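# Sort three grease guns into trays by grease amount

## Task

Find which of the three grease guns contains the most grease and which contains the least. Put the fullest one entirely inside the blue tray and the emptiest one entirely inside the red tray. The middle one stays on the table, in neither tray, with no part hanging past the table edge. Each of the three must end up lying flat on one of its sides. The guns may be picked up and their parts moved, but every part has to be back in its original place at the end.

## Robot and tools

Robot: two seven-joint xArm7 arms, left_arm and right_arm, each ending in a two-finger parallel gripper. Each base sits on a tilted plate, and a shared metal frame behind them carries both plates. In the clearance check, each plate and its half of the frame count as part of that arm. Calibrated base origins in the scene frame: left_arm (-0.005, +0.327, +0.181) m and right_arm (+0.031, -0.212, +0.181) m, both slightly off their nominal spots. A camera stand stands behind the arms. Cameras: cam_head_left, cam_head_right, cam_left_wrist and cam_right_wrist, each 672x504 pixels. Their names do not tell you which side of an image a thing is on.

Scene frame: the origin is at table-top height, midway between the nominal bases. +x points out over the table, +z points up, and left_arm is on the +y side. Reported hand positions (metres), quaternions (wxyz) and velocities use this frame. They can be off by a few centimetres, more at long reach.

Gripper geometry: the fingers point along the gripper's +z axis and close along its x axis. end_effector_position is the point midway between the pads, and the fingertips extend 15 mm past it. The housing starts 65 mm behind that point and measures 146 mm along the closing direction by 50 mm wide. A block on a post juts about 11 cm toward the gripper's -y side, near the flange, and rotates with the gripper.

The 18-number row, used by execute_actions and move. It is one flat list covering both arms. Items 1-9 are for left_arm: dx, dy, dz, rx, ry, rz, then gripper position, force_limit, speed. Items 10-18 are the same nine for right_arm. Every value lies in [-1, 1], and both arms must be filled even if only one moves.
- The six pose numbers are offsets, not poses. They are measured along the scene-frame axes from that arm's Hand target as it stood when the action or call began. 1.0 equals 0.6 m for dx, dy, dz and 180 degrees for rx, ry, rz. rx, ry, rz form a single rotation vector, applied about the Hand target position. A translation longer than 1.0 may be scaled back along its direction.
- Six zeros re-request the current Hand target. Sending the same offset again moves the arm further.
- The gripper numbers are absolute settings, not offsets. position: +1 is fully open (108 mm gap), about -0.96 brings the pads together, and -1 grips until an object stops the fingers. force_limit runs from about 2.5 N per pad at -1 to about 32 N at +1; the actual force varies by gripper and closing speed. speed runs from 5 mm/s at -1 to 420 mm/s at +1. Zero is a real setting, so to leave a gripper unchanged, repeat its last three numbers. A new force_limit or speed only applies if position also changes by at least 0.01.

Tools:
- execute_actions(actions, cameras): actions is a list of actions. Each action is a list of up to 15 rows, one per 1/30 s control step, and lasts 0.5 s; a short list repeats its last row. Within an action, every row is counted from the action's starting Hand target, not from the row before it. An empty list returns images and the full state. cameras is a list of names, ["all"], or [].
- move(target, speed, blend, blocking, cameras): drives each gripper in a straight line toward target. target is one 18-number row or a list of up to 15 rows, and all rows are offsets from the same starting Hand targets. speed is in m/s, from 0.002 to 1, default 0.25; rotation is capped at twice that value in rad/s. You may give one speed per target. blend is a corner-rounding radius in m; 0 stops at each target. blocking=false returns after about 0.5 s while the motion continues. Paths last at most 10 s and do not avoid obstacles or the other arm. The result ends with a move: line naming the ending (done, off_target, moving, held, fault) and any limits (paced = pose clipped, held = steps withheld).
- wait(seconds 0 to 10), stop(), zoom_image(camera, region=[x0, y0, x1, y1] in pixels, at most 504 by 504, on the latest image of that camera), clear_fault(arm), read_manual(section), finished_scene(scene 1 to 3). After finishing scene 1, make no further call in that reply.

Motion details: each control step, the command is clipped to within 70 mm and 16 degrees of the measured pose. The gripper often settles short of the Hand target; if so, send the remaining distance as an offset. Large wrist turns can swing the elbow. To end a push, command the target back past where the gripper actually is.

Results: Hand target, Tool commands, joint positions, velocities (omitted if within noise), torques and motor temperatures, plus step readings for execute_actions. For a grip, keep position at -1 and confirm is_grasped = 1. width_mm is the gap between the pads. force_n is the estimated force per pad, accurate to about ±10 N.

Avoid: dropping or releasing moving parts, fast impacts, and hard pressing. Do not let anything leave the table. Do not let the arms touch each other, and do not close a gripper on the other arm's fingers. Torque faults occur at contact limits (wrist pitch 15 N m, wrist roll 15.7 N m, larger joints 27.9 to 43.8 N m) or from sustained maximum torque; clear one with clear_fault. Motors overheat under long loads or stretched poses: a warning appears at 65 °C and the brakes engage at 80 °C. Loose objects may occasionally get bumped by something else.

Each tool is called after "Call:" as name([rows], argument=value, ...), one row to a line, values as JSON.

## Session

Call:
execute_actions(actions=[])

Scene clock: 0.00 s.
left_arm: end_effector_position=(+0.6039, -0.0050, +0.3448) width_mm=42.79 is_grasped=0 force_n=0.00 end_effector_quat_wxyz=(-0.013, +0.671, +0.155, +0.725) | right_arm: end_effector_position=(+0.5836, -0.6852, +0.1914) width_mm=0.05 is_grasped=0 force_n=0.00 end_effector_quat_wxyz=(+0.238, +0.428, -0.659, +0.570)
Joint positions: left_arm=[-0.904 0.933 -0.012 1.471 2.185 1.718 -0.165] | right_arm=[-0.821 0.301 0.438 1.08 -2.187 1.426 -0.699]
Joint velocities: within noise
Joint torques (N m): no reading
Motor temperatures (°C): left_arm=[33 35 35 33 32 31 33] | right_arm=[33 39 38 28 31 33 35]
Hand target: left_arm +0.6039, -0.0050, +0.3448; -0.013, +0.671, +0.155, +0.725 | right_arm +0.5836, -0.6852, +0.1914; -0.238, -0.428, +0.659, -0.570
Tool commands: left_gripper/position=-0.186 left_gripper/force_limit=+1.0 left_gripper/speed=+1.0 right_gripper/position=-0.962 right_gripper/force_limit=+1.0 right_gripper/speed=+1.0

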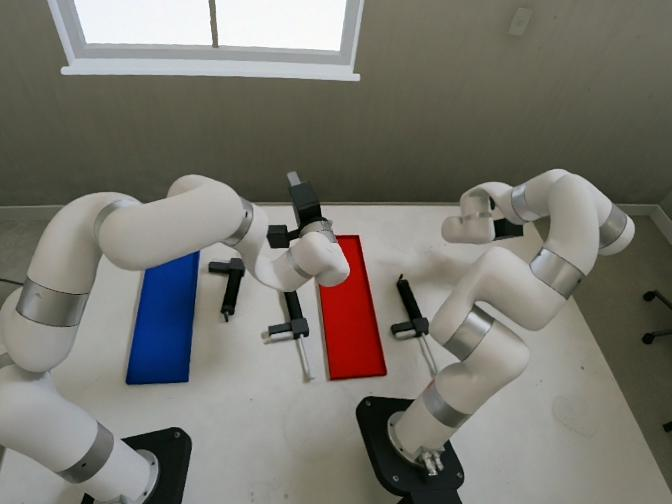

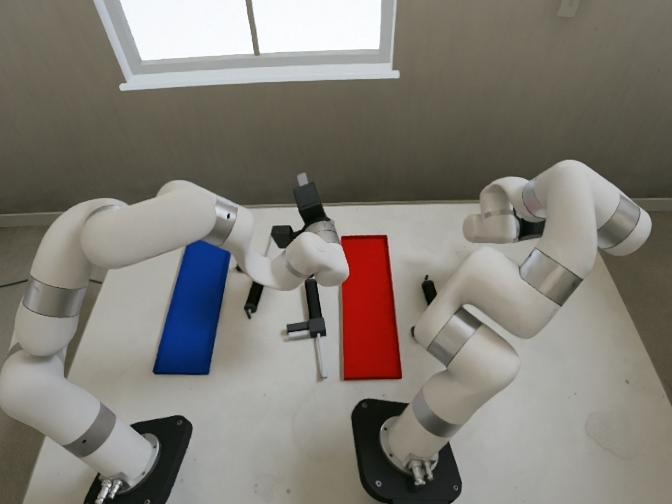

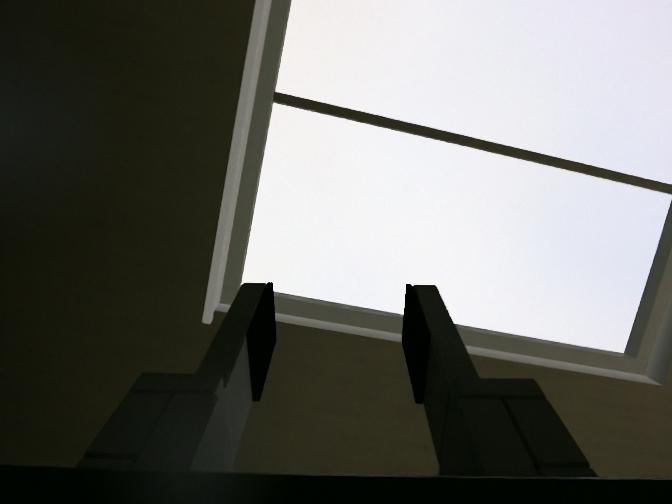

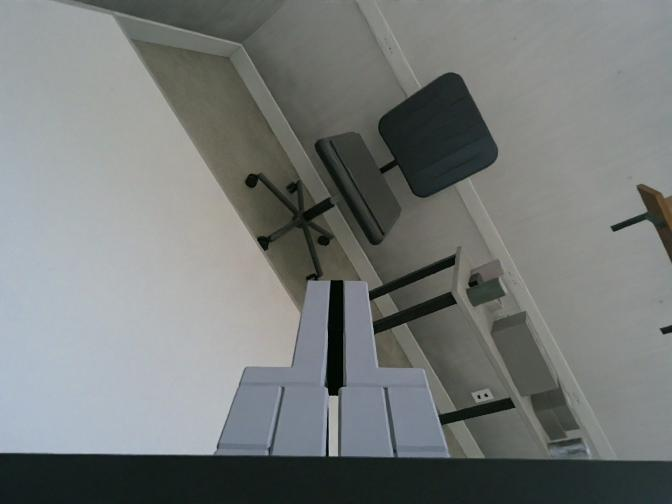

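Call:
move([
  [-0.3065,0.28,0.125,0.412,0.427,-0.478,1,0,0,-0.2727,0.592,0.381,0.394,0.162,0.113,1,0,0],
], speed=0.6, cameras=["all"])

Scene clock: 16.53 s.
left_arm: end_effector_position=(+0.4200, +0.1630, +0.4198) width_mm=108.00 is_grasped=0 force_n=0.00 end_effector_quat_wxyz=(-0.001, +0.707, -0.707, +0.000) | right_arm: end_effector_position=(+0.4199, -0.3300, +0.4200) width_mm=108.00 is_grasped=0 force_n=0.00 end_effector_quat_wxyz=(+0.000, +0.707, -0.707, +0.001)
Joint positions: left_arm=[-0.886 -0.042 0.012 1.122 0.496 1.34 2.869] | right_arm=[-0.159 -0.872 0.309 0.716 -0.202 1.306 -2.207]
Joint torques (N m): left_arm=[-1.71 -13.5 -7.43 14.96 -3 -0.35 1.48] | right_arm=[10.52 -9.87 3.66 30.46 1.34 -0.4 -1.3]
Hand target: left_arm +0.4200, +0.1630, +0.4198; -0.001, +0.707, -0.707, +0.000 | right_arm +0.4199, -0.3300, +0.4200; +0.000, +0.707, -0.707, +0.001
Off the commanded pose: left_arm 0.000 m, 0 deg | right_arm 0.000 m, 0 deg.
move: done; limits=paced

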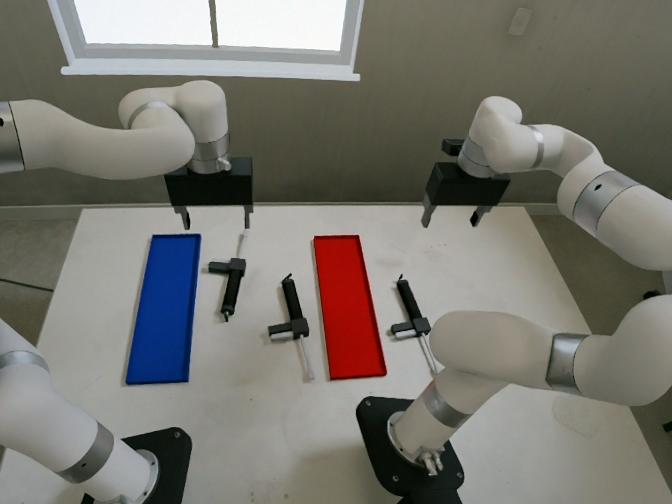

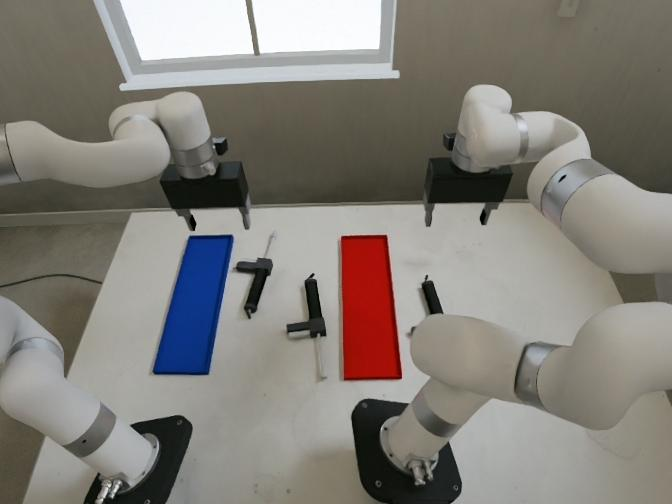

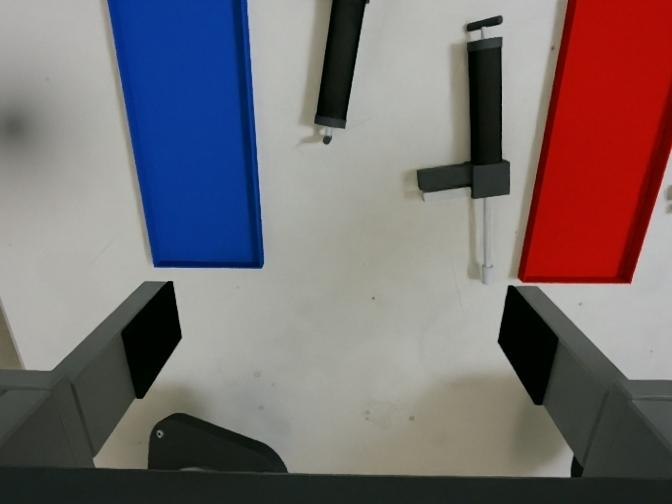

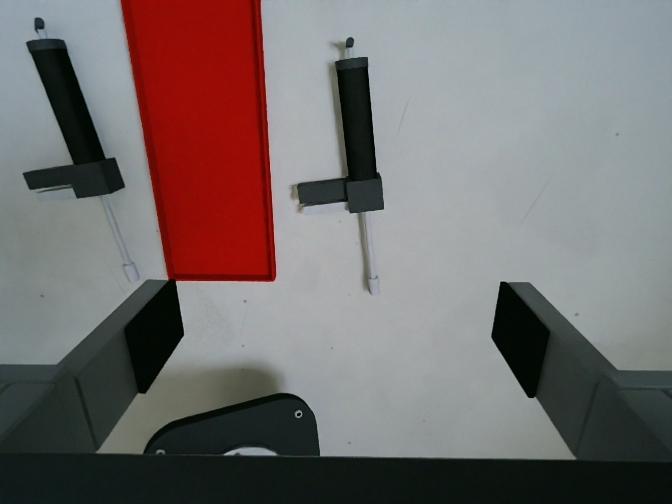

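Call:
move([
  [0.0125,-0.311,-0.5,0,0,0.0456,0.3,0,0,0,0,0,0,0,0,1,0,0],
  [0.0125,-0.311,-0.656,0,0,0.0456,0.3,0,0,0,0,0,0,0,0,1,0,0],
  [0.0125,-0.311,-0.656,0,0,0.0456,-1,0.2,-0.1,0,0,0,0,0,0,0.2,0,0],
  [0.0125,-0.311,-0.35,0,0,0.0456,-1,0.2,-0.1,0,0,0,0,0,0,0.2,0,0],
  [0,0.0617,0.0333,0,-0.5,0,-1,0.2,-0.1,0.022,0.5,0.246,0.385,-0.385,0.385,0.2,0,0],
], speed=[0.5,0.25,0.25,0.4,0.5], cameras=["cam_right_wrist","cam_head_left"])

Scene clock: 52.63 s.
left_arm: end_effector_position=(+0.4200, +0.2000, +0.4397) width_mm=35.37 is_grasped=1 force_n=35.53 end_effector_quat_wxyz=(+0.500, -0.500, +0.499, -0.500) | right_arm: end_effector_position=(+0.4331, -0.0300, +0.5676) width_mm=64.01 is_grasped=0 force_n=0.00 end_effector_quat_wxyz=(-0.708, +0.706, -0.001, +0.001)
Joint positions: left_arm=[-1.243 -0.21 0.114 0.257 2.128 1.645 1.624] | right_arm=[1.458 -0.856 -0.694 0.53 0.654 0.344 -3.969]
Joint torques (N m): left_arm=[0.03 -14.22 -5.39 12.69 7 6.56 1.43] | right_arm=[12.61 0.07 12.19 20.24 0.72 1.37 -1.48]
Motor temperatures (°C): left_arm=[33 35 35 36 32 31 33] | right_arm=[33 39 38 33 31 33 35]
Hand target: left_arm +0.4200, +0.2000, +0.4397; +0.500, -0.500, +0.499, -0.500 | right_arm +0.4331, -0.0300, +0.5676; +0.708, -0.706, +0.001, -0.001
Off the commanded pose: left_arm 0.000 m, 0 deg | right_arm 0.000 m, 0 deg.
move: done; limits=paced
Images, in order (width x height): cam_head_left 672x504, cam_right_wrist 672x504.

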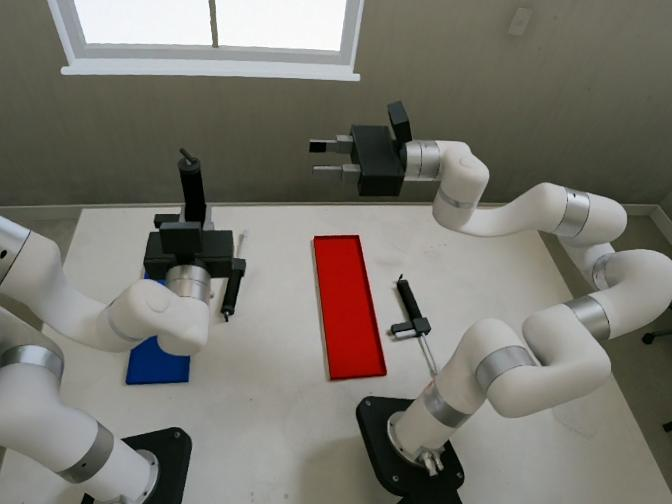

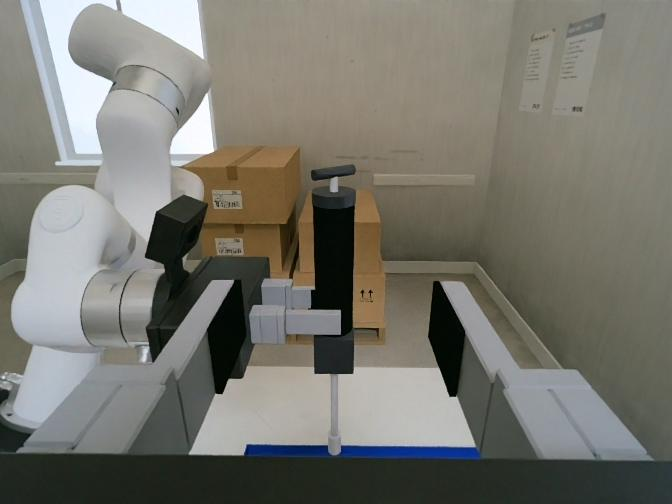

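Call:
move([
  [0,0,0,0,0,0,-1,0.2,-0.1,0,0.383,0.005,0,0,0,0.2,0,0],
  [0,0,0,0,0,0,-1,0.2,-0.1,0,0.383,0.005,0,0,0,-1,0.1,-0.2],
])

Call:
move([
  [0,0,0,0,0,0,-1,0.2,-0.1,0,0,0.025,0,0,0,-1,0.1,-0.2],
], speed=0.05)

Call:
move([
  [0,0,0,0,0,0,-1,0.2,-0.1,0,0,0.025,0,0,0,-1,0.1,-0.2],
], speed=0.05)

Call:
move([
  [0,0,0,0,0,0,-1,0.2,-0.1,0,0,0.025,0,0,0,-1,0.1,-0.2],
], speed=0.05, cameras=["cam_right_wrist"])

Scene clock: 68.50 s.
left_arm: end_effector_position=(+0.4200, +0.2000, +0.4397) width_mm=35.37 is_grasped=1 force_n=33.26 end_effector_quat_wxyz=(+0.500, -0.500, +0.499, -0.500) | right_arm: end_effector_position=(+0.4331, +0.1998, +0.5706) width_mm=8.46 is_grasped=1 force_n=27.42 end_effector_quat_wxyz=(-0.708, +0.706, -0.001, +0.001)
Joint positions: left_arm=[-1.242 -0.21 0.114 0.257 2.128 1.645 1.624] | right_arm=[2.829 -0.495 -1.644 1.126 1.761 0.049 -4.998]
Joint torques (N m): left_arm=[-1.32 -13.55 -7.39 13.32 6.47 2.65 1.33] | right_arm=[19.9 14.99 14.35 21.31 0.73 2.93 -1.48]
Hand target: left_arm +0.4200, +0.2000, +0.4397; +0.500, -0.500, +0.499, -0.500 | right_arm +0.4331, +0.1998, +0.5706; +0.708, -0.706, +0.001, -0.001
Off the commanded pose: left_arm 0.000 m, 0 deg | right_arm 0.000 m, 0 deg.
move: done

Scene clock: 69.47 s.
left_arm: end_effector_position=(+0.4200, +0.2000, +0.4397) width_mm=35.37 is_grasped=1 force_n=32.69 end_effector_quat_wxyz=(+0.500, -0.500, +0.499, -0.500) | right_arm: end_effector_position=(+0.4331, +0.1998, +0.5857) width_mm=8.46 is_grasped=1 force_n=27.42 end_effector_quat_wxyz=(-0.708, +0.706, -0.001, +0.001)
Joint positions: left_arm=[-1.242 -0.21 0.114 0.257 2.128 1.645 1.624] | right_arm=[2.831 -0.495 -1.613 1.134 1.682 0.019 -4.905]
Joint torques (N m): left_arm=[-3.71 -11.75 -10.28 14.34 4.86 2.27 1.11] | right_arm=[6.52 8.56 19.92 12.59 -2.61 1.05 1.02]
Hand target: left_arm +0.4200, +0.2000, +0.4397; +0.500, -0.500, +0.499, -0.500 | right_arm +0.4331, +0.1998, +0.5856; +0.708, -0.706, +0.001, -0.001
Off the commanded pose: left_arm 0.000 m, 0 deg | right_arm 0.000 m, 0 deg.
move: done

Scene clock: 70.43 s.
left_arm: end_effector_position=(+0.4200, +0.2000, +0.4397) width_mm=35.37 is_grasped=1 force_n=32.36 end_effector_quat_wxyz=(+0.500, -0.500, +0.499, -0.500) | right_arm: end_effector_position=(+0.4331, +0.1998, +0.6007) width_mm=8.46 is_grasped=1 force_n=27.41 end_effector_quat_wxyz=(-0.708, +0.706, -0.001, +0.001)
Joint positions: left_arm=[-1.242 -0.21 0.114 0.257 2.128 1.645 1.624] | right_arm=[2.832 -0.477 -1.595 1.137 1.589 0.009 -4.787]
Joint torques (N m): left_arm=[-6.91 -9.73 -12.59 14.75 3.31 1.71 1.01] | right_arm=[7.66 14.8 17.84 13.88 -2.83 3.32 1.1]
Hand target: left_arm +0.4200, +0.2000, +0.4397; +0.500, -0.500, +0.499, -0.500 | right_arm +0.4331, +0.1998, +0.6006; +0.708, -0.706, +0.001, -0.001
Off the commanded pose: left_arm 0.000 m, 0 deg | right_arm 0.000 m, 0 deg.
move: done

Scene clock: 71.37 s.
left_arm: end_effector_position=(+0.4200, +0.2000, +0.4397) width_mm=35.37 is_grasped=1 force_n=32.06 end_effector_quat_wxyz=(+0.500, -0.500, +0.499, -0.500) | right_arm: end_effector_position=(+0.4330, +0.1998, +0.6157) width_mm=8.46 is_grasped=1 force_n=27.41 end_effector_quat_wxyz=(-0.708, +0.706, -0.001, +0.001)
Joint positions: left_arm=[-1.242 -0.21 0.114 0.257 2.128 1.645 1.624] | right_arm=[2.835 -0.429 -1.597 1.14 1.509 0.028 -4.664]
Joint torques (N m): left_arm=[-7.57 -7.54 -12.88 14.75 2.16 1.08 0.77] | right_arm=[8.04 14.7 14.66 14.61 -2.85 3.15 1.01]
Hand target: left_arm +0.4200, +0.2000, +0.4397; +0.500, -0.500, +0.499, -0.500 | right_arm +0.4331, +0.1998, +0.6156; +0.708, -0.706, +0.001, -0.001
Off the commanded pose: left_arm 0.000 m, 0 deg | right_arm 0.000 m, 0 deg.
move: done
Images, in order (width x height): cam_right_wrist 672x504.

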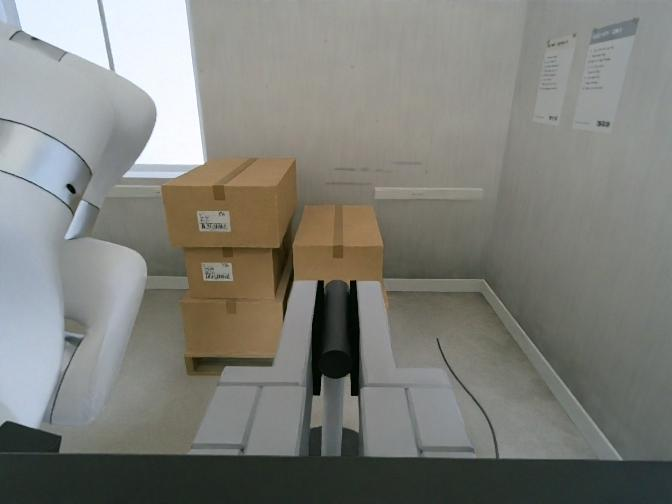

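Call:
move([
  [0,0,0,0,0,0,-1,0.2,-0.1,0,0,0.02,0,0,0,-1,0.1,-0.2],
], speed=0.05)

Call:
move([
  [0,0,0,0,0,0,-1,0.2,-0.1,0,0,0.02,0,0,0,-1,0.1,-0.2],
], speed=0.05)

Call:
move([
  [0,0,0,0,0,0,-1,0.2,-0.1,0,0,0.015,0,0,0,-1,0.1,-0.2],
], speed=0.05)

Scene clock: 76.33 s.
left_arm: end_effector_position=(+0.4200, +0.2000, +0.4397) width_mm=35.37 is_grasped=1 force_n=31.99 end_effector_quat_wxyz=(+0.500, -0.500, +0.499, -0.500) | right_arm: end_effector_position=(+0.4332, +0.1998, +0.6277) width_mm=8.46 is_grasped=1 force_n=27.41 end_effector_quat_wxyz=(-0.708, +0.706, -0.001, +0.001)
Joint positions: left_arm=[-1.242 -0.21 0.114 0.257 2.128 1.645 1.624] | right_arm=[2.84 -0.385 -1.607 1.146 1.46 0.052 -4.576]
Joint torques (N m): left_arm=[-10.2 -6.46 -12.55 14.07 1.35 0.61 -0.34] | right_arm=[22.23 14.53 14.49 20.4 -2.94 3.05 1.08]
Hand target: left_arm +0.4200, +0.2000, +0.4397; +0.500, -0.500, +0.499, -0.500 | right_arm +0.4331, +0.1998, +0.6276; +0.708, -0.706, +0.001, -0.001
Off the commanded pose: left_arm 0.000 m, 0 deg | right_arm 0.000 m, 0 deg.
move: done

Scene clock: 77.20 s.
left_arm: end_effector_position=(+0.4200, +0.2000, +0.4397) width_mm=35.37 is_grasped=1 force_n=31.84 end_effector_quat_wxyz=(+0.500, -0.500, +0.499, -0.500) | right_arm: end_effector_position=(+0.4331, +0.1998, +0.6396) width_mm=8.46 is_grasped=1 force_n=27.41 end_effector_quat_wxyz=(-0.708, +0.706, -0.001, +0.001)
Joint positions: left_arm=[-1.242 -0.21 0.114 0.257 2.128 1.645 1.624] | right_arm=[2.848 -0.34 -1.621 1.155 1.419 0.077 -4.497]
Joint torques (N m): left_arm=[-9.65 -6.4 -11.85 13.79 1.81 0.44 -0.52] | right_arm=[22.13 14.28 13.93 26 -3.06 2.97 1.1]
Hand target: left_arm +0.4200, +0.2000, +0.4397; +0.500, -0.500, +0.499, -0.500 | right_arm +0.4331, +0.1998, +0.6396; +0.708, -0.706, +0.001, -0.001
Off the commanded pose: left_arm 0.000 m, 0 deg | right_arm 0.000 m, 0 deg.
move: done

Scene clock: 78.03 s.
left_arm: end_effector_position=(+0.4200, +0.2000, +0.4397) width_mm=35.37 is_grasped=1 force_n=31.79 end_effector_quat_wxyz=(+0.500, -0.500, +0.499, -0.500) | right_arm: end_effector_position=(+0.4332, +0.1998, +0.6486) width_mm=8.46 is_grasped=1 force_n=27.41 end_effector_quat_wxyz=(-0.708, +0.706, -0.001, +0.001)
Joint positions: left_arm=[-1.242 -0.21 0.114 0.257 2.128 1.645 1.624] | right_arm=[2.855 -0.309 -1.633 1.163 1.391 0.095 -4.442]
Joint torques (N m): left_arm=[-9.55 -6.14 -11.68 13.52 1.74 0.52 -0.65] | right_arm=[23.34 14.66 15.13 29.36 -3.03 3.12 1.1]
Hand target: left_arm +0.4200, +0.2000, +0.4397; +0.500, -0.500, +0.499, -0.500 | right_arm +0.4331, +0.1998, +0.6486; +0.708, -0.706, +0.001, -0.001
Off the commanded pose: left_arm 0.000 m, 0 deg | right_arm 0.000 m, 0 deg.
move: done

Call:
move([
  [0,0,0,0,0,0,-1,0.2,-0.1,0,0,0.015,0,0,0,-1,0.1,-0.2],
], speed=0.05)

Call:
move([
  [0,0,0,0,0,0,-1,0.2,-0.1,0,0,0.015,0,0,0,-1,0.1,-0.2],
], speed=0.05, cameras=["cam_right_wrist","cam_head_right"])

Scene clock: 82.40 s.
left_arm: end_effector_position=(+0.4200, +0.2000, +0.4398) width_mm=35.37 is_grasped=1 force_n=31.54 end_effector_quat_wxyz=(+0.500, -0.500, +0.499, -0.500) | right_arm: end_effector_position=(+0.4330, +0.1998, +0.6575) width_mm=8.46 is_grasped=1 force_n=27.46 end_effector_quat_wxyz=(-0.708, +0.706, -0.001, +0.000)
Joint positions: left_arm=[-1.243 -0.21 0.114 0.257 2.128 1.645 1.624] | right_arm=[2.866 -0.279 -1.648 1.172 1.364 0.113 -4.389]
Joint torques (N m): left_arm=[-0.16 1.72 2.32 3.24 -5.21 -2.59 -0.7] | right_arm=[28.73 16.94 22.47 45.34 -3.97 4.7 1.09]
Hand target: left_arm +0.4200, +0.2000, +0.4397; +0.500, -0.500, +0.499, -0.500 | right_arm +0.4331, +0.1998, +0.6576; +0.708, -0.706, +0.001, -0.001
Off the commanded pose: left_arm 0.000 m, 0 deg | right_arm 0.000 m, 0 deg.
move: done

Scene clock: 83.20 s.
left_arm: end_effector_position=(+0.4200, +0.2000, +0.4398) width_mm=35.37 is_grasped=1 force_n=31.48 end_effector_quat_wxyz=(+0.500, -0.500, +0.499, -0.500) | right_arm: end_effector_position=(+0.4329, +0.1998, +0.6663) width_mm=8.46 is_grasped=1 force_n=27.45 end_effector_quat_wxyz=(-0.708, +0.707, -0.001, +0.000)
Joint positions: left_arm=[-1.243 -0.21 0.114 0.257 2.128 1.645 1.624] | right_arm=[2.878 -0.252 -1.664 1.183 1.336 0.129 -4.338]
Joint torques (N m): left_arm=[0.57 3.38 3.19 3.69 -5.89 -5.07 -0.63] | right_arm=[29.93 17.5 22.93 48.28 -4.01 4.6 0.93]
Hand target: left_arm +0.4200, +0.2000, +0.4397; +0.500, -0.500, +0.499, -0.500 | right_arm +0.4331, +0.1998, +0.6666; +0.708, -0.706, +0.001, -0.001
Off the commanded pose: left_arm 0.000 m, 0 deg | right_arm 0.000 m, 0 deg.
move: done
Images, in order (width x height): cam_head_right 672x504, cam_right_wrist 672x504.

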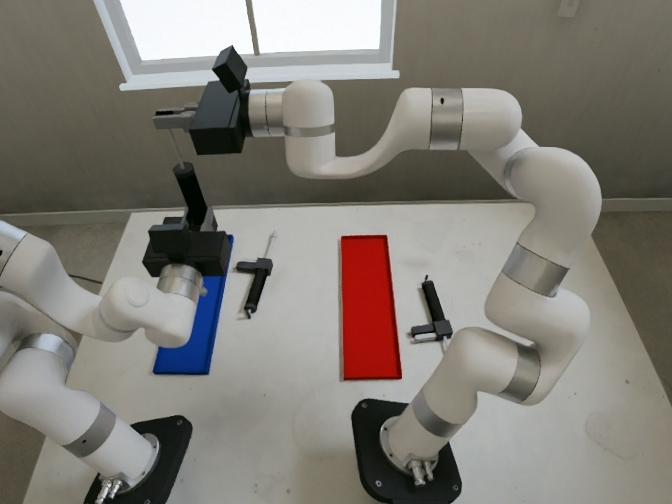

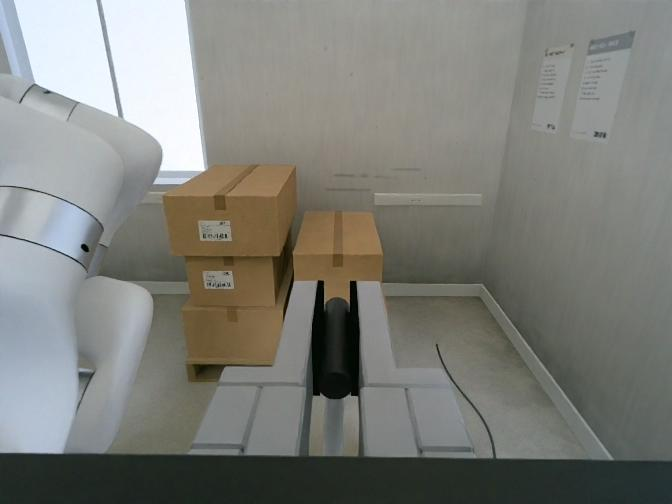

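Call:
move([
  [0,0,0,0,0,0,-1,0.2,-0.1,0,0,-0.148,0,0,0,-1,0.1,-0.2],
], speed=0.07, cameras=["cam_right_wrist"])

Call:
move([
  [0,0,0,0,0,0,-1,0.2,-0.1,0,0,0,0,0,0,0.2,0,0],
  [0,0,0,0,0,0,-1,0.2,-0.1,0,-0.42,-0.07,0,0,0,0.2,0,0],
], speed=0.4, cameras=["cam_right_wrist"])

Scene clock: 99.13 s.
left_arm: end_effector_position=(+0.4200, +0.2000, +0.4398) width_mm=35.37 is_grasped=1 force_n=32.66 end_effector_quat_wxyz=(+0.500, -0.500, +0.499, -0.500) | right_arm: end_effector_position=(+0.4332, +0.1998, +0.5778) width_mm=8.46 is_grasped=1 force_n=27.46 end_effector_quat_wxyz=(-0.708, +0.706, -0.001, +0.000)
Joint positions: left_arm=[-1.243 -0.21 0.114 0.257 2.128 1.645 1.624] | right_arm=[2.828 -0.521 -1.615 1.134 1.719 0.011 -4.967]
Joint torques (N m): left_arm=[-4.8 -14.9 -11.65 15.56 5.57 7.43 0.94] | right_arm=[20.01 15.47 14.28 22.07 0.71 2.85 -1.55]
Hand target: left_arm +0.4200, +0.2000, +0.4397; +0.500, -0.500, +0.499, -0.500 | right_arm +0.4331, +0.1998, +0.5778; +0.708, -0.706, +0.001, -0.001
Off the commanded pose: left_arm 0.000 m, 0 deg | right_arm 0.000 m, 0 deg.
move: done
Images, in order (width x height): cam_right_wrist 672x504.

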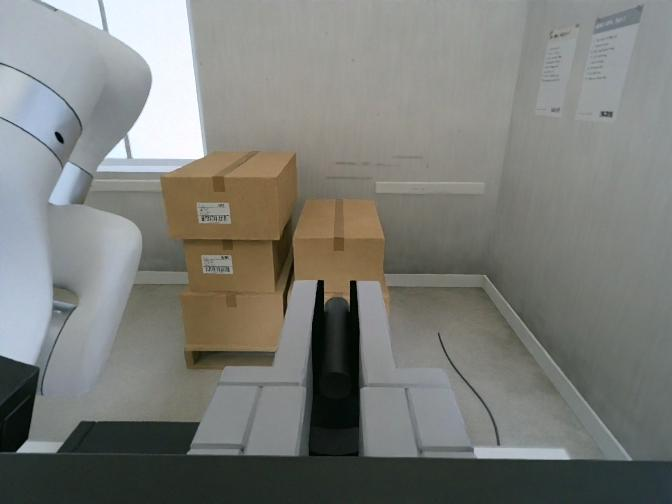

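Scene clock: 101.93 s.
left_arm: end_effector_position=(+0.4200, +0.2000, +0.4397) width_mm=35.37 is_grasped=1 force_n=31.67 end_effector_quat_wxyz=(+0.500, -0.500, +0.499, -0.500) | right_arm: end_effector_position=(+0.4331, -0.0522, +0.5358) width_mm=64.00 is_grasped=0 force_n=0.00 end_effector_quat_wxyz=(-0.708, +0.706, -0.001, +0.001)
Joint positions: left_arm=[-1.243 -0.21 0.114 0.257 2.128 1.645 1.624] | right_arm=[1.184 -0.793 -0.594 0.513 0.921 0.535 -4.236]
Joint torques (N m): left_arm=[-3.7 -6.6 -5.68 13.4 2.08 1.2 1.41] | right_arm=[-2.68 3.98 13.17 21.82 -2.03 1.92 1.04]
Hand target: left_arm +0.4200, +0.2000, +0.4397; +0.500, -0.500, +0.499, -0.500 | right_arm +0.4331, -0.0522, +0.5358; +0.708, -0.706, +0.001, -0.001
Off the commanded pose: left_arm 0.000 m, 0 deg | right_arm 0.000 m, 0 deg.
move: done; limits=paced
Images, in order (width x height): cam_right_wrist 672x504.

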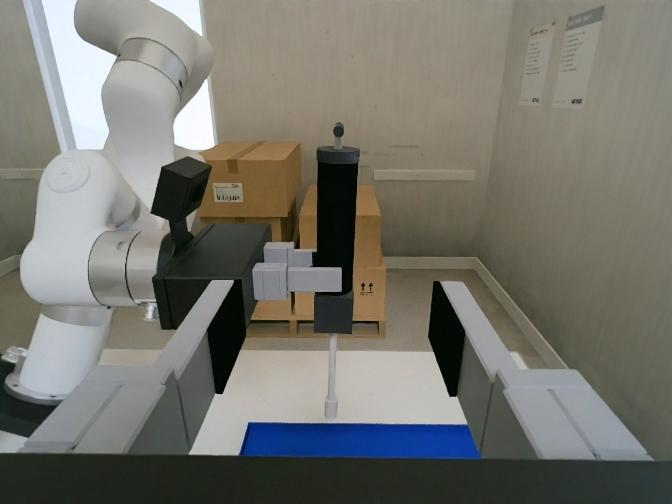

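Call:
move([
  [0.1,0.192,-0.3,0,0.5,0,-1,0.2,-0.1,0,-0.16,0,0,0,0,0.2,0,0],
  [0.1,0.192,-0.682,0,0.5,0,-1,0.2,-0.1,0,-0.16,0,0,0,0,0.2,0,0],
  [0.1,0.192,-0.682,0,0.5,0,0.3,0,0,0,-0.16,0,0,0,0,0.2,0,0],
  [0.1,0.192,-0.45,0,0.5,0,0.3,0,0,0,-0.16,0,0,0,0,0.2,0,0],
], speed=[0.5,0.25,0.25,0.4])

Call:
move([
  [0.1267,-0.2737,0,0,0,-0.0478,0.3,0,0,0,0,0,0,0,0,0.2,0,0],
], speed=0.4, cameras=["cam_left_wrist","cam_head_left"])

Scene clock: 112.97 s.
left_arm: end_effector_position=(+0.4800, +0.3152, +0.1697) width_mm=69.50 is_grasped=0 force_n=0.00 end_effector_quat_wxyz=(-0.001, +0.707, -0.707, +0.000) | right_arm: end_effector_position=(+0.4331, -0.1482, +0.5358) width_mm=64.00 is_grasped=0 force_n=0.00 end_effector_quat_wxyz=(-0.708, +0.706, -0.001, +0.001)
Joint positions: left_arm=[-1.081 0.106 0.901 0.769 0.693 0.607 3.152] | right_arm=[0.911 -0.982 -0.606 0.525 0.673 0.845 -4.081]
Joint torques (N m): left_arm=[-14.11 -16.05 -4.67 8.75 2.62 -0.3 -1.38] | right_arm=[-5.5 -1.71 11.06 19.61 -1.21 1.49 1.05]
Hand target: left_arm +0.4800, +0.3152, +0.1697; -0.001, +0.707, -0.707, +0.000 | right_arm +0.4331, -0.1482, +0.5358; +0.708, -0.706, +0.001, -0.001
Off the commanded pose: left_arm 0.000 m, 0 deg | right_arm 0.000 m, 0 deg.
move: done

Scene clock: 114.10 s.
left_arm: end_effector_position=(+0.5560, +0.1510, +0.1697) width_mm=69.50 is_grasped=0 force_n=0.00 end_effector_quat_wxyz=(+0.001, -0.652, +0.758, +0.000) | right_arm: end_effector_position=(+0.4331, -0.1482, +0.5358) width_mm=64.00 is_grasped=0 force_n=0.00 end_effector_quat_wxyz=(-0.708, +0.706, -0.001, +0.001)
Joint positions: left_arm=[-1.005 0.62 0.632 1.285 0.226 0.709 3.404] | right_arm=[0.911 -0.982 -0.606 0.525 0.673 0.845 -4.081]
Joint torques (N m): left_arm=[-7.01 -23.65 -7.63 14.14 -2.91 -0.12 1.52] | right_arm=[-5.34 -1.6 11.16 19.89 -1.06 1.46 1.05]
Hand target: left_arm +0.5560, +0.1510, +0.1697; +0.001, -0.652, +0.758, +0.000 | right_arm +0.4331, -0.1482, +0.5358; +0.708, -0.706, +0.001, -0.001
Off the commanded pose: left_arm 0.000 m, 0 deg | right_arm 0.000 m, 0 deg.
move: done
Images, in order (width x height): cam_head_left 672x504, cam_left_wrist 672x504.

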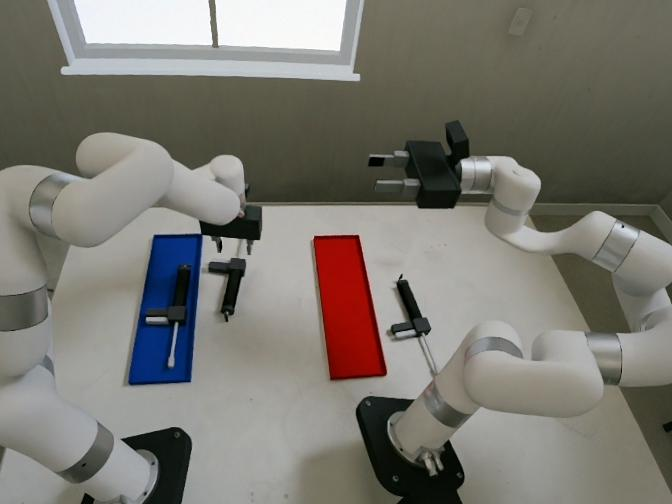

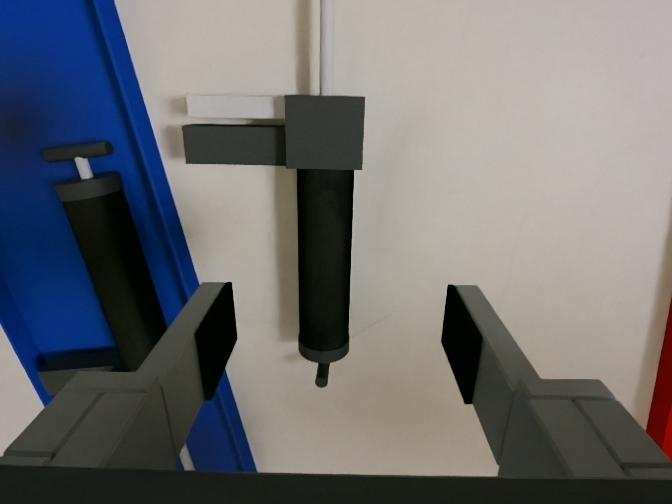

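Call:
move([
  [0,0,-0.2387,0,0,0,0.3,0,0,0,0,0,0,0,0,0.2,0,0],
  [0,0,-0.2387,0,0,0,-1,0.2,-0.1,0,0,0,0,0,0,0.2,0,0],
  [0,0,0.05,0,0,0,-1,0.2,-0.1,0,0,0,0,0,0,0.2,0,0],
  [-0.2267,0.0817,0.45,-0.0375,-0.499,0.0375,-1,0.2,-0.1,0,0.197,-0.355,0,0,0,0.2,0,0],
], speed=[0.3,0.25,0.3,0.5], cameras=["cam_right_wrist","cam_head_left"])

Scene clock: 126.23 s.
left_arm: end_effector_position=(+0.4200, +0.2000, +0.4398) width_mm=35.58 is_grasped=1 force_n=19.13 end_effector_quat_wxyz=(+0.500, -0.500, +0.499, -0.500) | right_arm: end_effector_position=(+0.4331, -0.0300, +0.3228) width_mm=64.00 is_grasped=0 force_n=0.00 end_effector_quat_wxyz=(-0.708, +0.706, -0.001, +0.001)
Joint positions: left_arm=[-1.661 -0.246 0.54 0.248 2.176 1.725 1.671] | right_arm=[1.652 -0.694 -1.462 0.514 1.079 0.514 -4.98]
Joint torques (N m): left_arm=[-11.96 0.39 -14.19 12.08 1.17 6.56 -1.24] | right_arm=[13.95 2.29 12.34 9.58 1.38 0.95 -1.51]
Hand target: left_arm +0.4200, +0.2000, +0.4397; +0.500, -0.500, +0.500, -0.500 | right_arm +0.4331, -0.0300, +0.3228; +0.708, -0.706, +0.001, -0.001
Off the commanded pose: left_arm 0.000 m, 0 deg | right_arm 0.000 m, 0 deg.
move: done; limits=paced
Images, in order (width x height): cam_head_left 672x504, cam_right_wrist 672x504.

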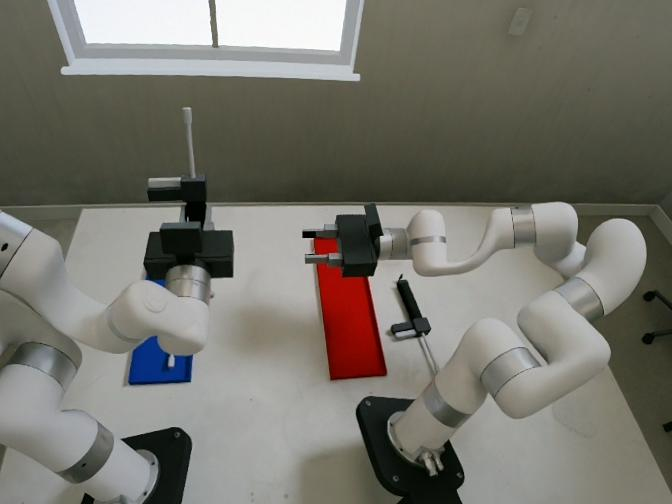

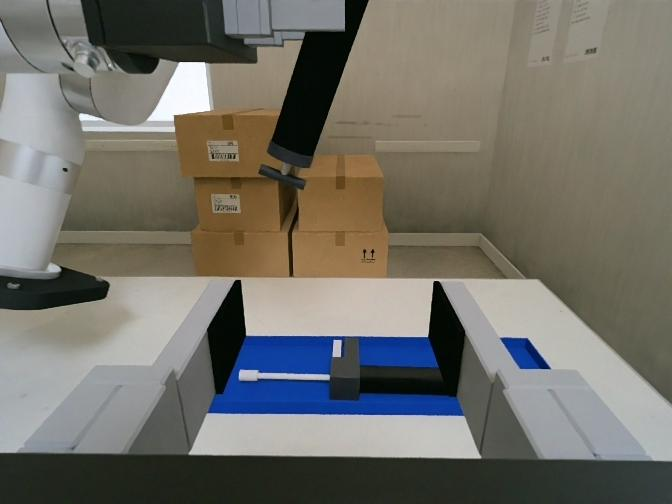

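Call:
move([
  [0,0,0,0,0,0,-0.98,0.8,-0.1,-0.07,0.1,0,0,0.1,0,0.2,0,0],
  [0,0,0,0,0,0,-0.98,0.8,-0.1,-0.07,0.383,0,0,0.1,0,0.2,0,0],
  [0,0,0,0,0,0,-0.98,0.8,-0.1,-0.07,0.383,0,0,0.1,0,-1,0.1,-0.2],
], cameras=["cam_right_wrist"])

Call:
move([
  [0,0,0,0,0,0,-0.98,0.8,-0.1,-0.0105,0,-0.0316,0,0,0,-1,0.1,-0.2],
], speed=0.05)

Call:
move([
  [0,0,0,0,0,0,-0.98,0.8,-0.1,-0.0105,0,-0.0316,0,0,0,-1,0.1,-0.2],
], speed=0.05, cameras=["cam_right_wrist"])

Scene clock: 139.97 s.
left_arm: end_effector_position=(+0.4200, +0.2000, +0.4397) width_mm=35.29 is_grasped=1 force_n=33.59 end_effector_quat_wxyz=(+0.500, -0.500, +0.500, -0.500) | right_arm: end_effector_position=(+0.3911, +0.1998, +0.3228) width_mm=39.43 is_grasped=1 force_n=25.66 end_effector_quat_wxyz=(-0.699, +0.698, -0.111, -0.110)
Joint positions: left_arm=[-1.661 -0.246 0.54 0.248 2.176 1.725 1.671] | right_arm=[2.779 -0.928 -2.018 0.976 2.146 0.286 -5.653]
Joint torques (N m): left_arm=[-10.42 -1.29 -12.74 12.36 2.15 4.53 -0.44] | right_arm=[16.31 13.6 18.56 8.56 1.65 3.04 -1.32]
Hand target: left_arm +0.4200, +0.2000, +0.4397; +0.500, -0.500, +0.500, -0.500 | right_arm +0.3911, +0.1998, +0.3228; +0.699, -0.698, +0.111, +0.110
Off the commanded pose: left_arm 0.000 m, 0 deg | right_arm 0.000 m, 0 deg.
move: done
Images, in order (width x height): cam_right_wrist 672x504.

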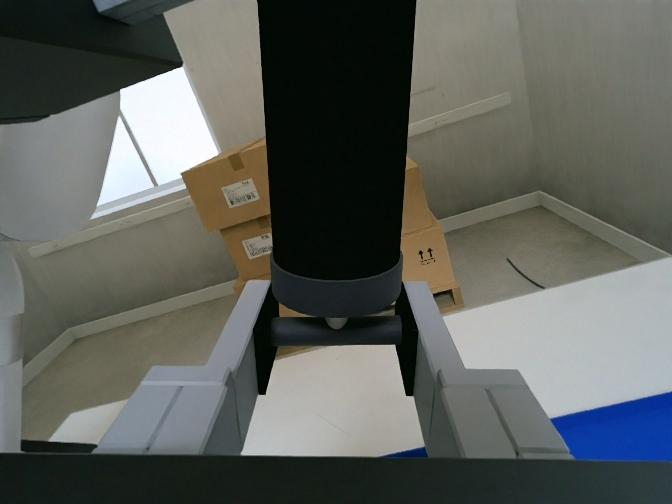

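Scene clock: 140.77 s.
left_arm: end_effector_position=(+0.4200, +0.2000, +0.4397) width_mm=35.29 is_grasped=1 force_n=33.57 end_effector_quat_wxyz=(+0.500, -0.500, +0.500, -0.500) | right_arm: end_effector_position=(+0.3849, +0.1998, +0.3039) width_mm=39.43 is_grasped=1 force_n=25.65 end_effector_quat_wxyz=(-0.699, +0.698, -0.111, -0.110)
Joint positions: left_arm=[-1.661 -0.246 0.54 0.248 2.176 1.725 1.671] | right_arm=[2.782 -0.956 -2.058 0.97 2.131 0.313 -5.681]
Joint torques (N m): left_arm=[-9.16 -5.1 -11.28 20.12 8.61 5.22 -0.34] | right_arm=[18.56 7.77 8.18 -5.95 -1.52 -0.14 -1.51]
Hand target: left_arm +0.4200, +0.2000, +0.4397; +0.500, -0.500, +0.500, -0.500 | right_arm +0.3848, +0.1998, +0.3039; +0.699, -0.698, +0.111, +0.110
Off the commanded pose: left_arm 0.000 m, 0 deg | right_arm 0.000 m, 0 deg.
move: done

Scene clock: 141.57 s.
left_arm: end_effector_position=(+0.4200, +0.2000, +0.4397) width_mm=35.29 is_grasped=1 force_n=33.57 end_effector_quat_wxyz=(+0.500, -0.500, +0.500, -0.500) | right_arm: end_effector_position=(+0.3785, +0.1998, +0.2849) width_mm=39.43 is_grasped=1 force_n=25.63 end_effector_quat_wxyz=(-0.699, +0.698, -0.111, -0.110)
Joint positions: left_arm=[-1.661 -0.246 0.54 0.248 2.176 1.725 1.671] | right_arm=[2.785 -0.987 -2.099 0.967 2.112 0.338 -5.707]
Joint torques (N m): left_arm=[-7.09 -8.85 -11.95 21.23 11.59 6.27 -0.09] | right_arm=[18.89 7.1 6.45 -5.53 -1.41 -0.77 -1.55]
Hand target: left_arm +0.4200, +0.2000, +0.4397; +0.500, -0.500, +0.500, -0.500 | right_arm +0.3785, +0.1998, +0.2849; +0.699, -0.698, +0.111, +0.110
Off the commanded pose: left_arm 0.000 m, 0 deg | right_arm 0.000 m, 0 deg.
move: done
Images, in order (width x height): cam_right_wrist 672x504.

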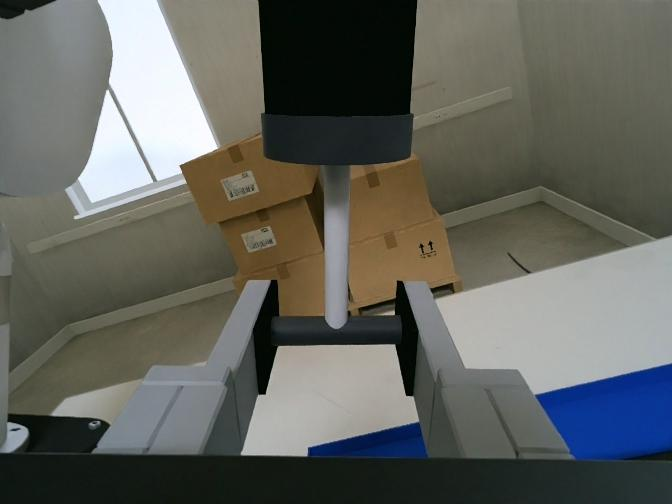

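Call:
move([
  [0,0,0,0,0,0,-0.98,0.8,-0.1,-0.0105,0,-0.0316,0,0,0,-1,0.1,-0.2],
], speed=0.05)

Call:
move([
  [0,0,0,0,0,0,-0.98,0.8,-0.1,-0.008,0,-0.024,0,0,0,-1,0.1,-0.2],
], speed=0.05, cameras=["cam_right_wrist"])

Scene clock: 147.10 s.
left_arm: end_effector_position=(+0.4200, +0.2000, +0.4397) width_mm=35.29 is_grasped=1 force_n=33.57 end_effector_quat_wxyz=(+0.500, -0.500, +0.500, -0.500) | right_arm: end_effector_position=(+0.3722, +0.1998, +0.2660) width_mm=39.43 is_grasped=1 force_n=25.63 end_effector_quat_wxyz=(-0.699, +0.698, -0.111, -0.110)
Joint positions: left_arm=[-1.661 -0.246 0.54 0.248 2.176 1.725 1.671] | right_arm=[2.788 -1.021 -2.138 0.967 2.09 0.361 -5.731]
Joint torques (N m): left_arm=[-2.79 -11.32 -13.67 21.34 11.89 11.62 0.82] | right_arm=[18.14 6.82 4.38 -0.33 -1.41 -1.51 -1.52]
Hand target: left_arm +0.4200, +0.2000, +0.4397; +0.500, -0.500, +0.500, -0.500 | right_arm +0.3722, +0.1998, +0.2659; +0.699, -0.698, +0.111, +0.110
Off the commanded pose: left_arm 0.000 m, 0 deg | right_arm 0.000 m, 0 deg.
move: done

Scene clock: 147.87 s.
left_arm: end_effector_position=(+0.4200, +0.2000, +0.4397) width_mm=35.29 is_grasped=1 force_n=33.57 end_effector_quat_wxyz=(+0.500, -0.500, +0.500, -0.500) | right_arm: end_effector_position=(+0.3674, +0.1998, +0.2516) width_mm=39.43 is_grasped=1 force_n=25.63 end_effector_quat_wxyz=(-0.699, +0.698, -0.111, -0.110)
Joint positions: left_arm=[-1.661 -0.246 0.54 0.248 2.176 1.725 1.671] | right_arm=[2.789 -1.047 -2.168 0.97 2.071 0.378 -5.747]
Joint torques (N m): left_arm=[-2.99 -11.23 -14.11 21.39 11.96 12.17 0.94] | right_arm=[17.93 6.23 2.74 -1.35 -1.38 -2.03 -1.5]
Hand target: left_arm +0.4200, +0.2000, +0.4397; +0.500, -0.500, +0.500, -0.500 | right_arm +0.3674, +0.1998, +0.2515; +0.699, -0.698, +0.111, +0.110
Off the commanded pose: left_arm 0.000 m, 0 deg | right_arm 0.000 m, 0 deg.
move: done
Images, in order (width x height): cam_right_wrist 672x504.

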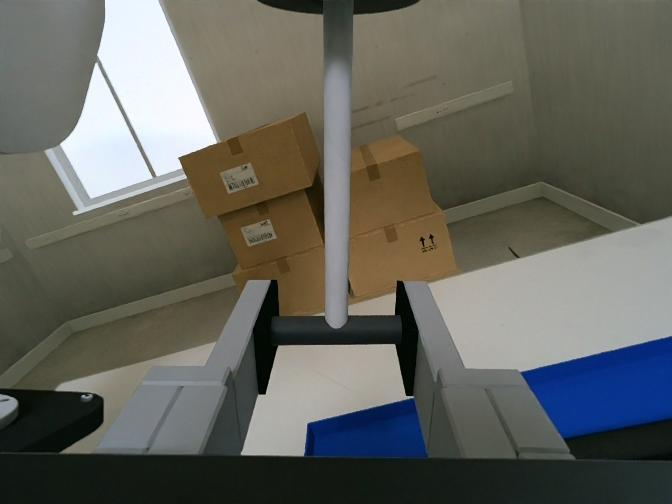

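Call:
move([
  [0,0,0,0,0,0,-0.98,0.8,-0.1,0.0395,0,0.1188,0,0,0,-1,0.1,-0.2],
  [0,0,0,0,0,0,-0.98,0.8,-0.1,0.0395,0,0.1188,0,0,0,0.2,0,0],
  [0,0,0,0,0,0,-0.98,0.8,-0.1,0.0395,-0.5,0.1188,0,0,0,0.2,0,0],
], speed=[0.08,0.2,0.4], cameras=["cam_right_wrist"])

Call:
move([
  [0,0,0,0,0,0,-0.98,0.8,-0.1,0.015,-0.67,0.162,-0.427,0.31,-0.31,0.3,0,0],
  [0.0167,-0.653,-0.3,0,0.4,0,-0.98,0.8,-0.1,0.015,-0.67,0.162,-0.427,0.31,-0.31,0.3,0,0],
], speed=0.5, cameras=["all"])

Scene clock: 172.47 s.
left_arm: end_effector_position=(+0.4200, +0.2000, +0.4397) width_mm=35.29 is_grasped=1 force_n=33.69 end_effector_quat_wxyz=(+0.500, -0.500, +0.500, -0.500) | right_arm: end_effector_position=(+0.3911, -0.1002, +0.3228) width_mm=64.00 is_grasped=0 force_n=0.00 end_effector_quat_wxyz=(-0.699, +0.698, -0.111, -0.110)
Joint positions: left_arm=[-1.661 -0.246 0.54 0.248 2.176 1.725 1.671] | right_arm=[1.123 -0.738 -1.225 0.341 0.824 0.696 -4.52]
Joint torques (N m): left_arm=[-3.35 0.04 -7.18 14.81 4.81 4.45 0.64] | right_arm=[-4.37 4.54 14.83 8.74 -1.73 3.03 1.07]
Hand target: left_arm +0.4200, +0.2000, +0.4397; +0.500, -0.500, +0.500, -0.500 | right_arm +0.3911, -0.1002, +0.3228; +0.699, -0.698, +0.111, +0.110
Off the commanded pose: left_arm 0.000 m, 0 deg | right_arm 0.000 m, 0 deg.
move: done; limits=paced
Images, in order (width x height): cam_right_wrist 672x504.

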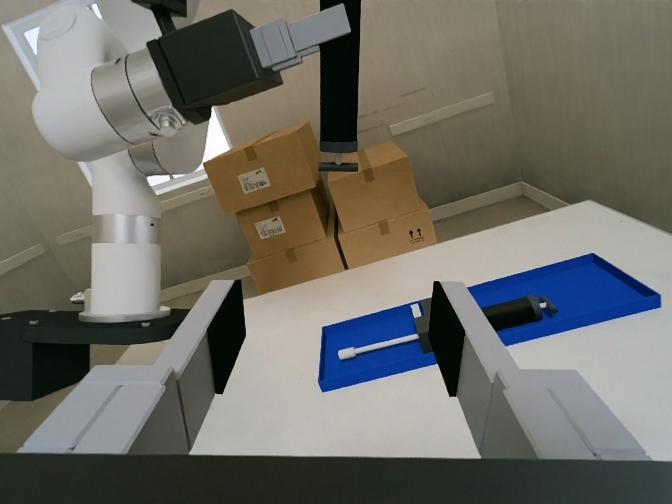

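Scene clock: 177.00 s.
left_arm: end_effector_position=(+0.4300, -0.1918, +0.2597) width_mm=35.29 is_grasped=1 force_n=33.70 end_effector_quat_wxyz=(-0.111, +0.698, -0.698, +0.111) | right_arm: end_effector_position=(+0.4001, -0.5022, +0.4200) width_mm=69.50 is_grasped=0 force_n=0.00 end_effector_quat_wxyz=(+0.000, +0.707, -0.707, +0.001)
Joint positions: left_arm=[-1.236 1.176 0.284 2.09 0.523 1.091 2.573] | right_arm=[-0.496 -0.898 0.061 0.808 -0.203 1.269 -2.739]
Joint torques (N m): left_arm=[-9.88 -42.41 -7.27 18.81 -1.77 -0.99 1.46] | right_arm=[-5.89 -5.31 6.47 30.29 -1.65 -0.53 1.06]
Hand target: left_arm +0.4300, -0.1918, +0.2597; -0.111, +0.698, -0.698, +0.111 | right_arm +0.4001, -0.5022, +0.4200; +0.000, +0.707, -0.707, +0.001
Off the commanded pose: left_arm 0.000 m, 0 deg | right_arm 0.000 m, 0 deg.
move: done

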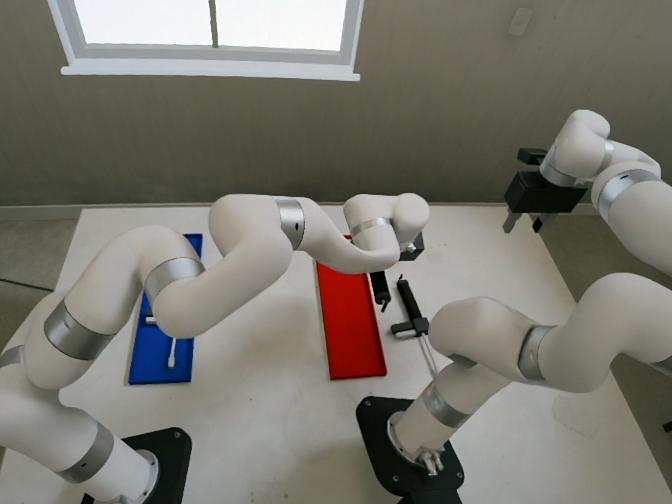

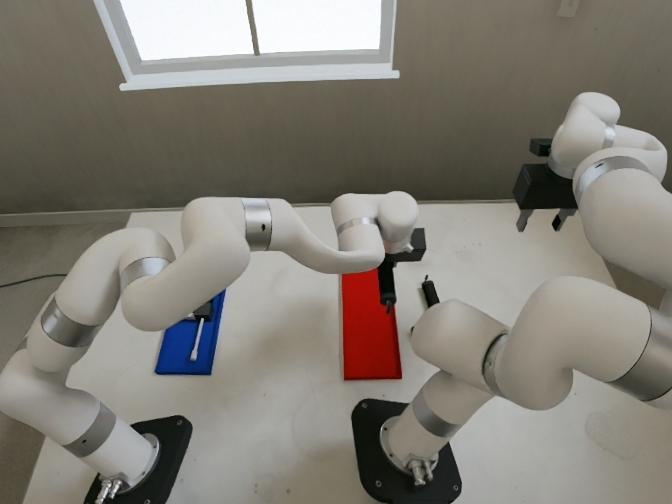

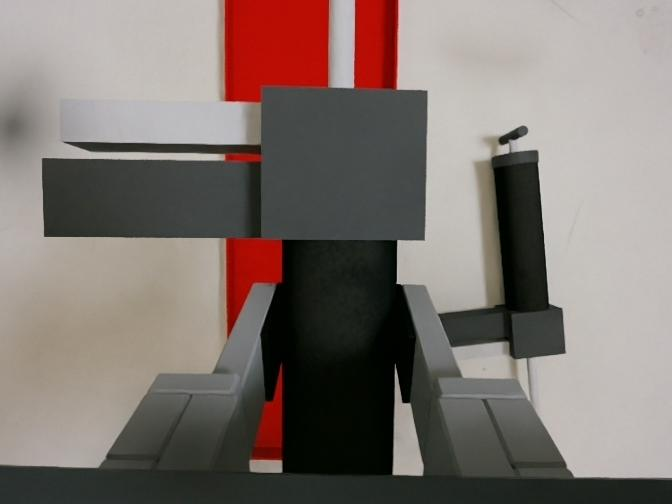

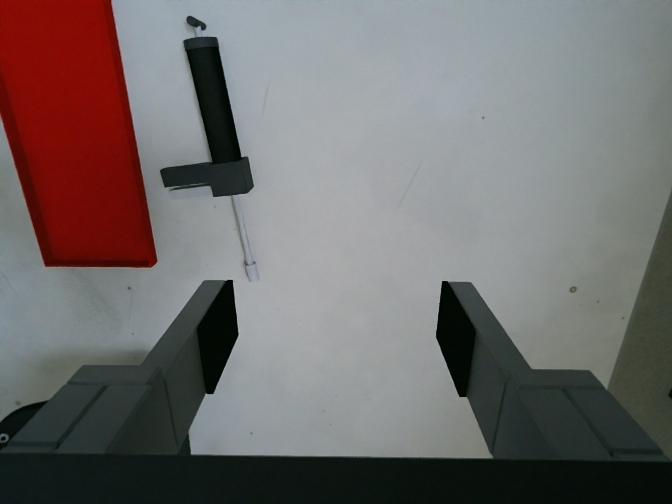

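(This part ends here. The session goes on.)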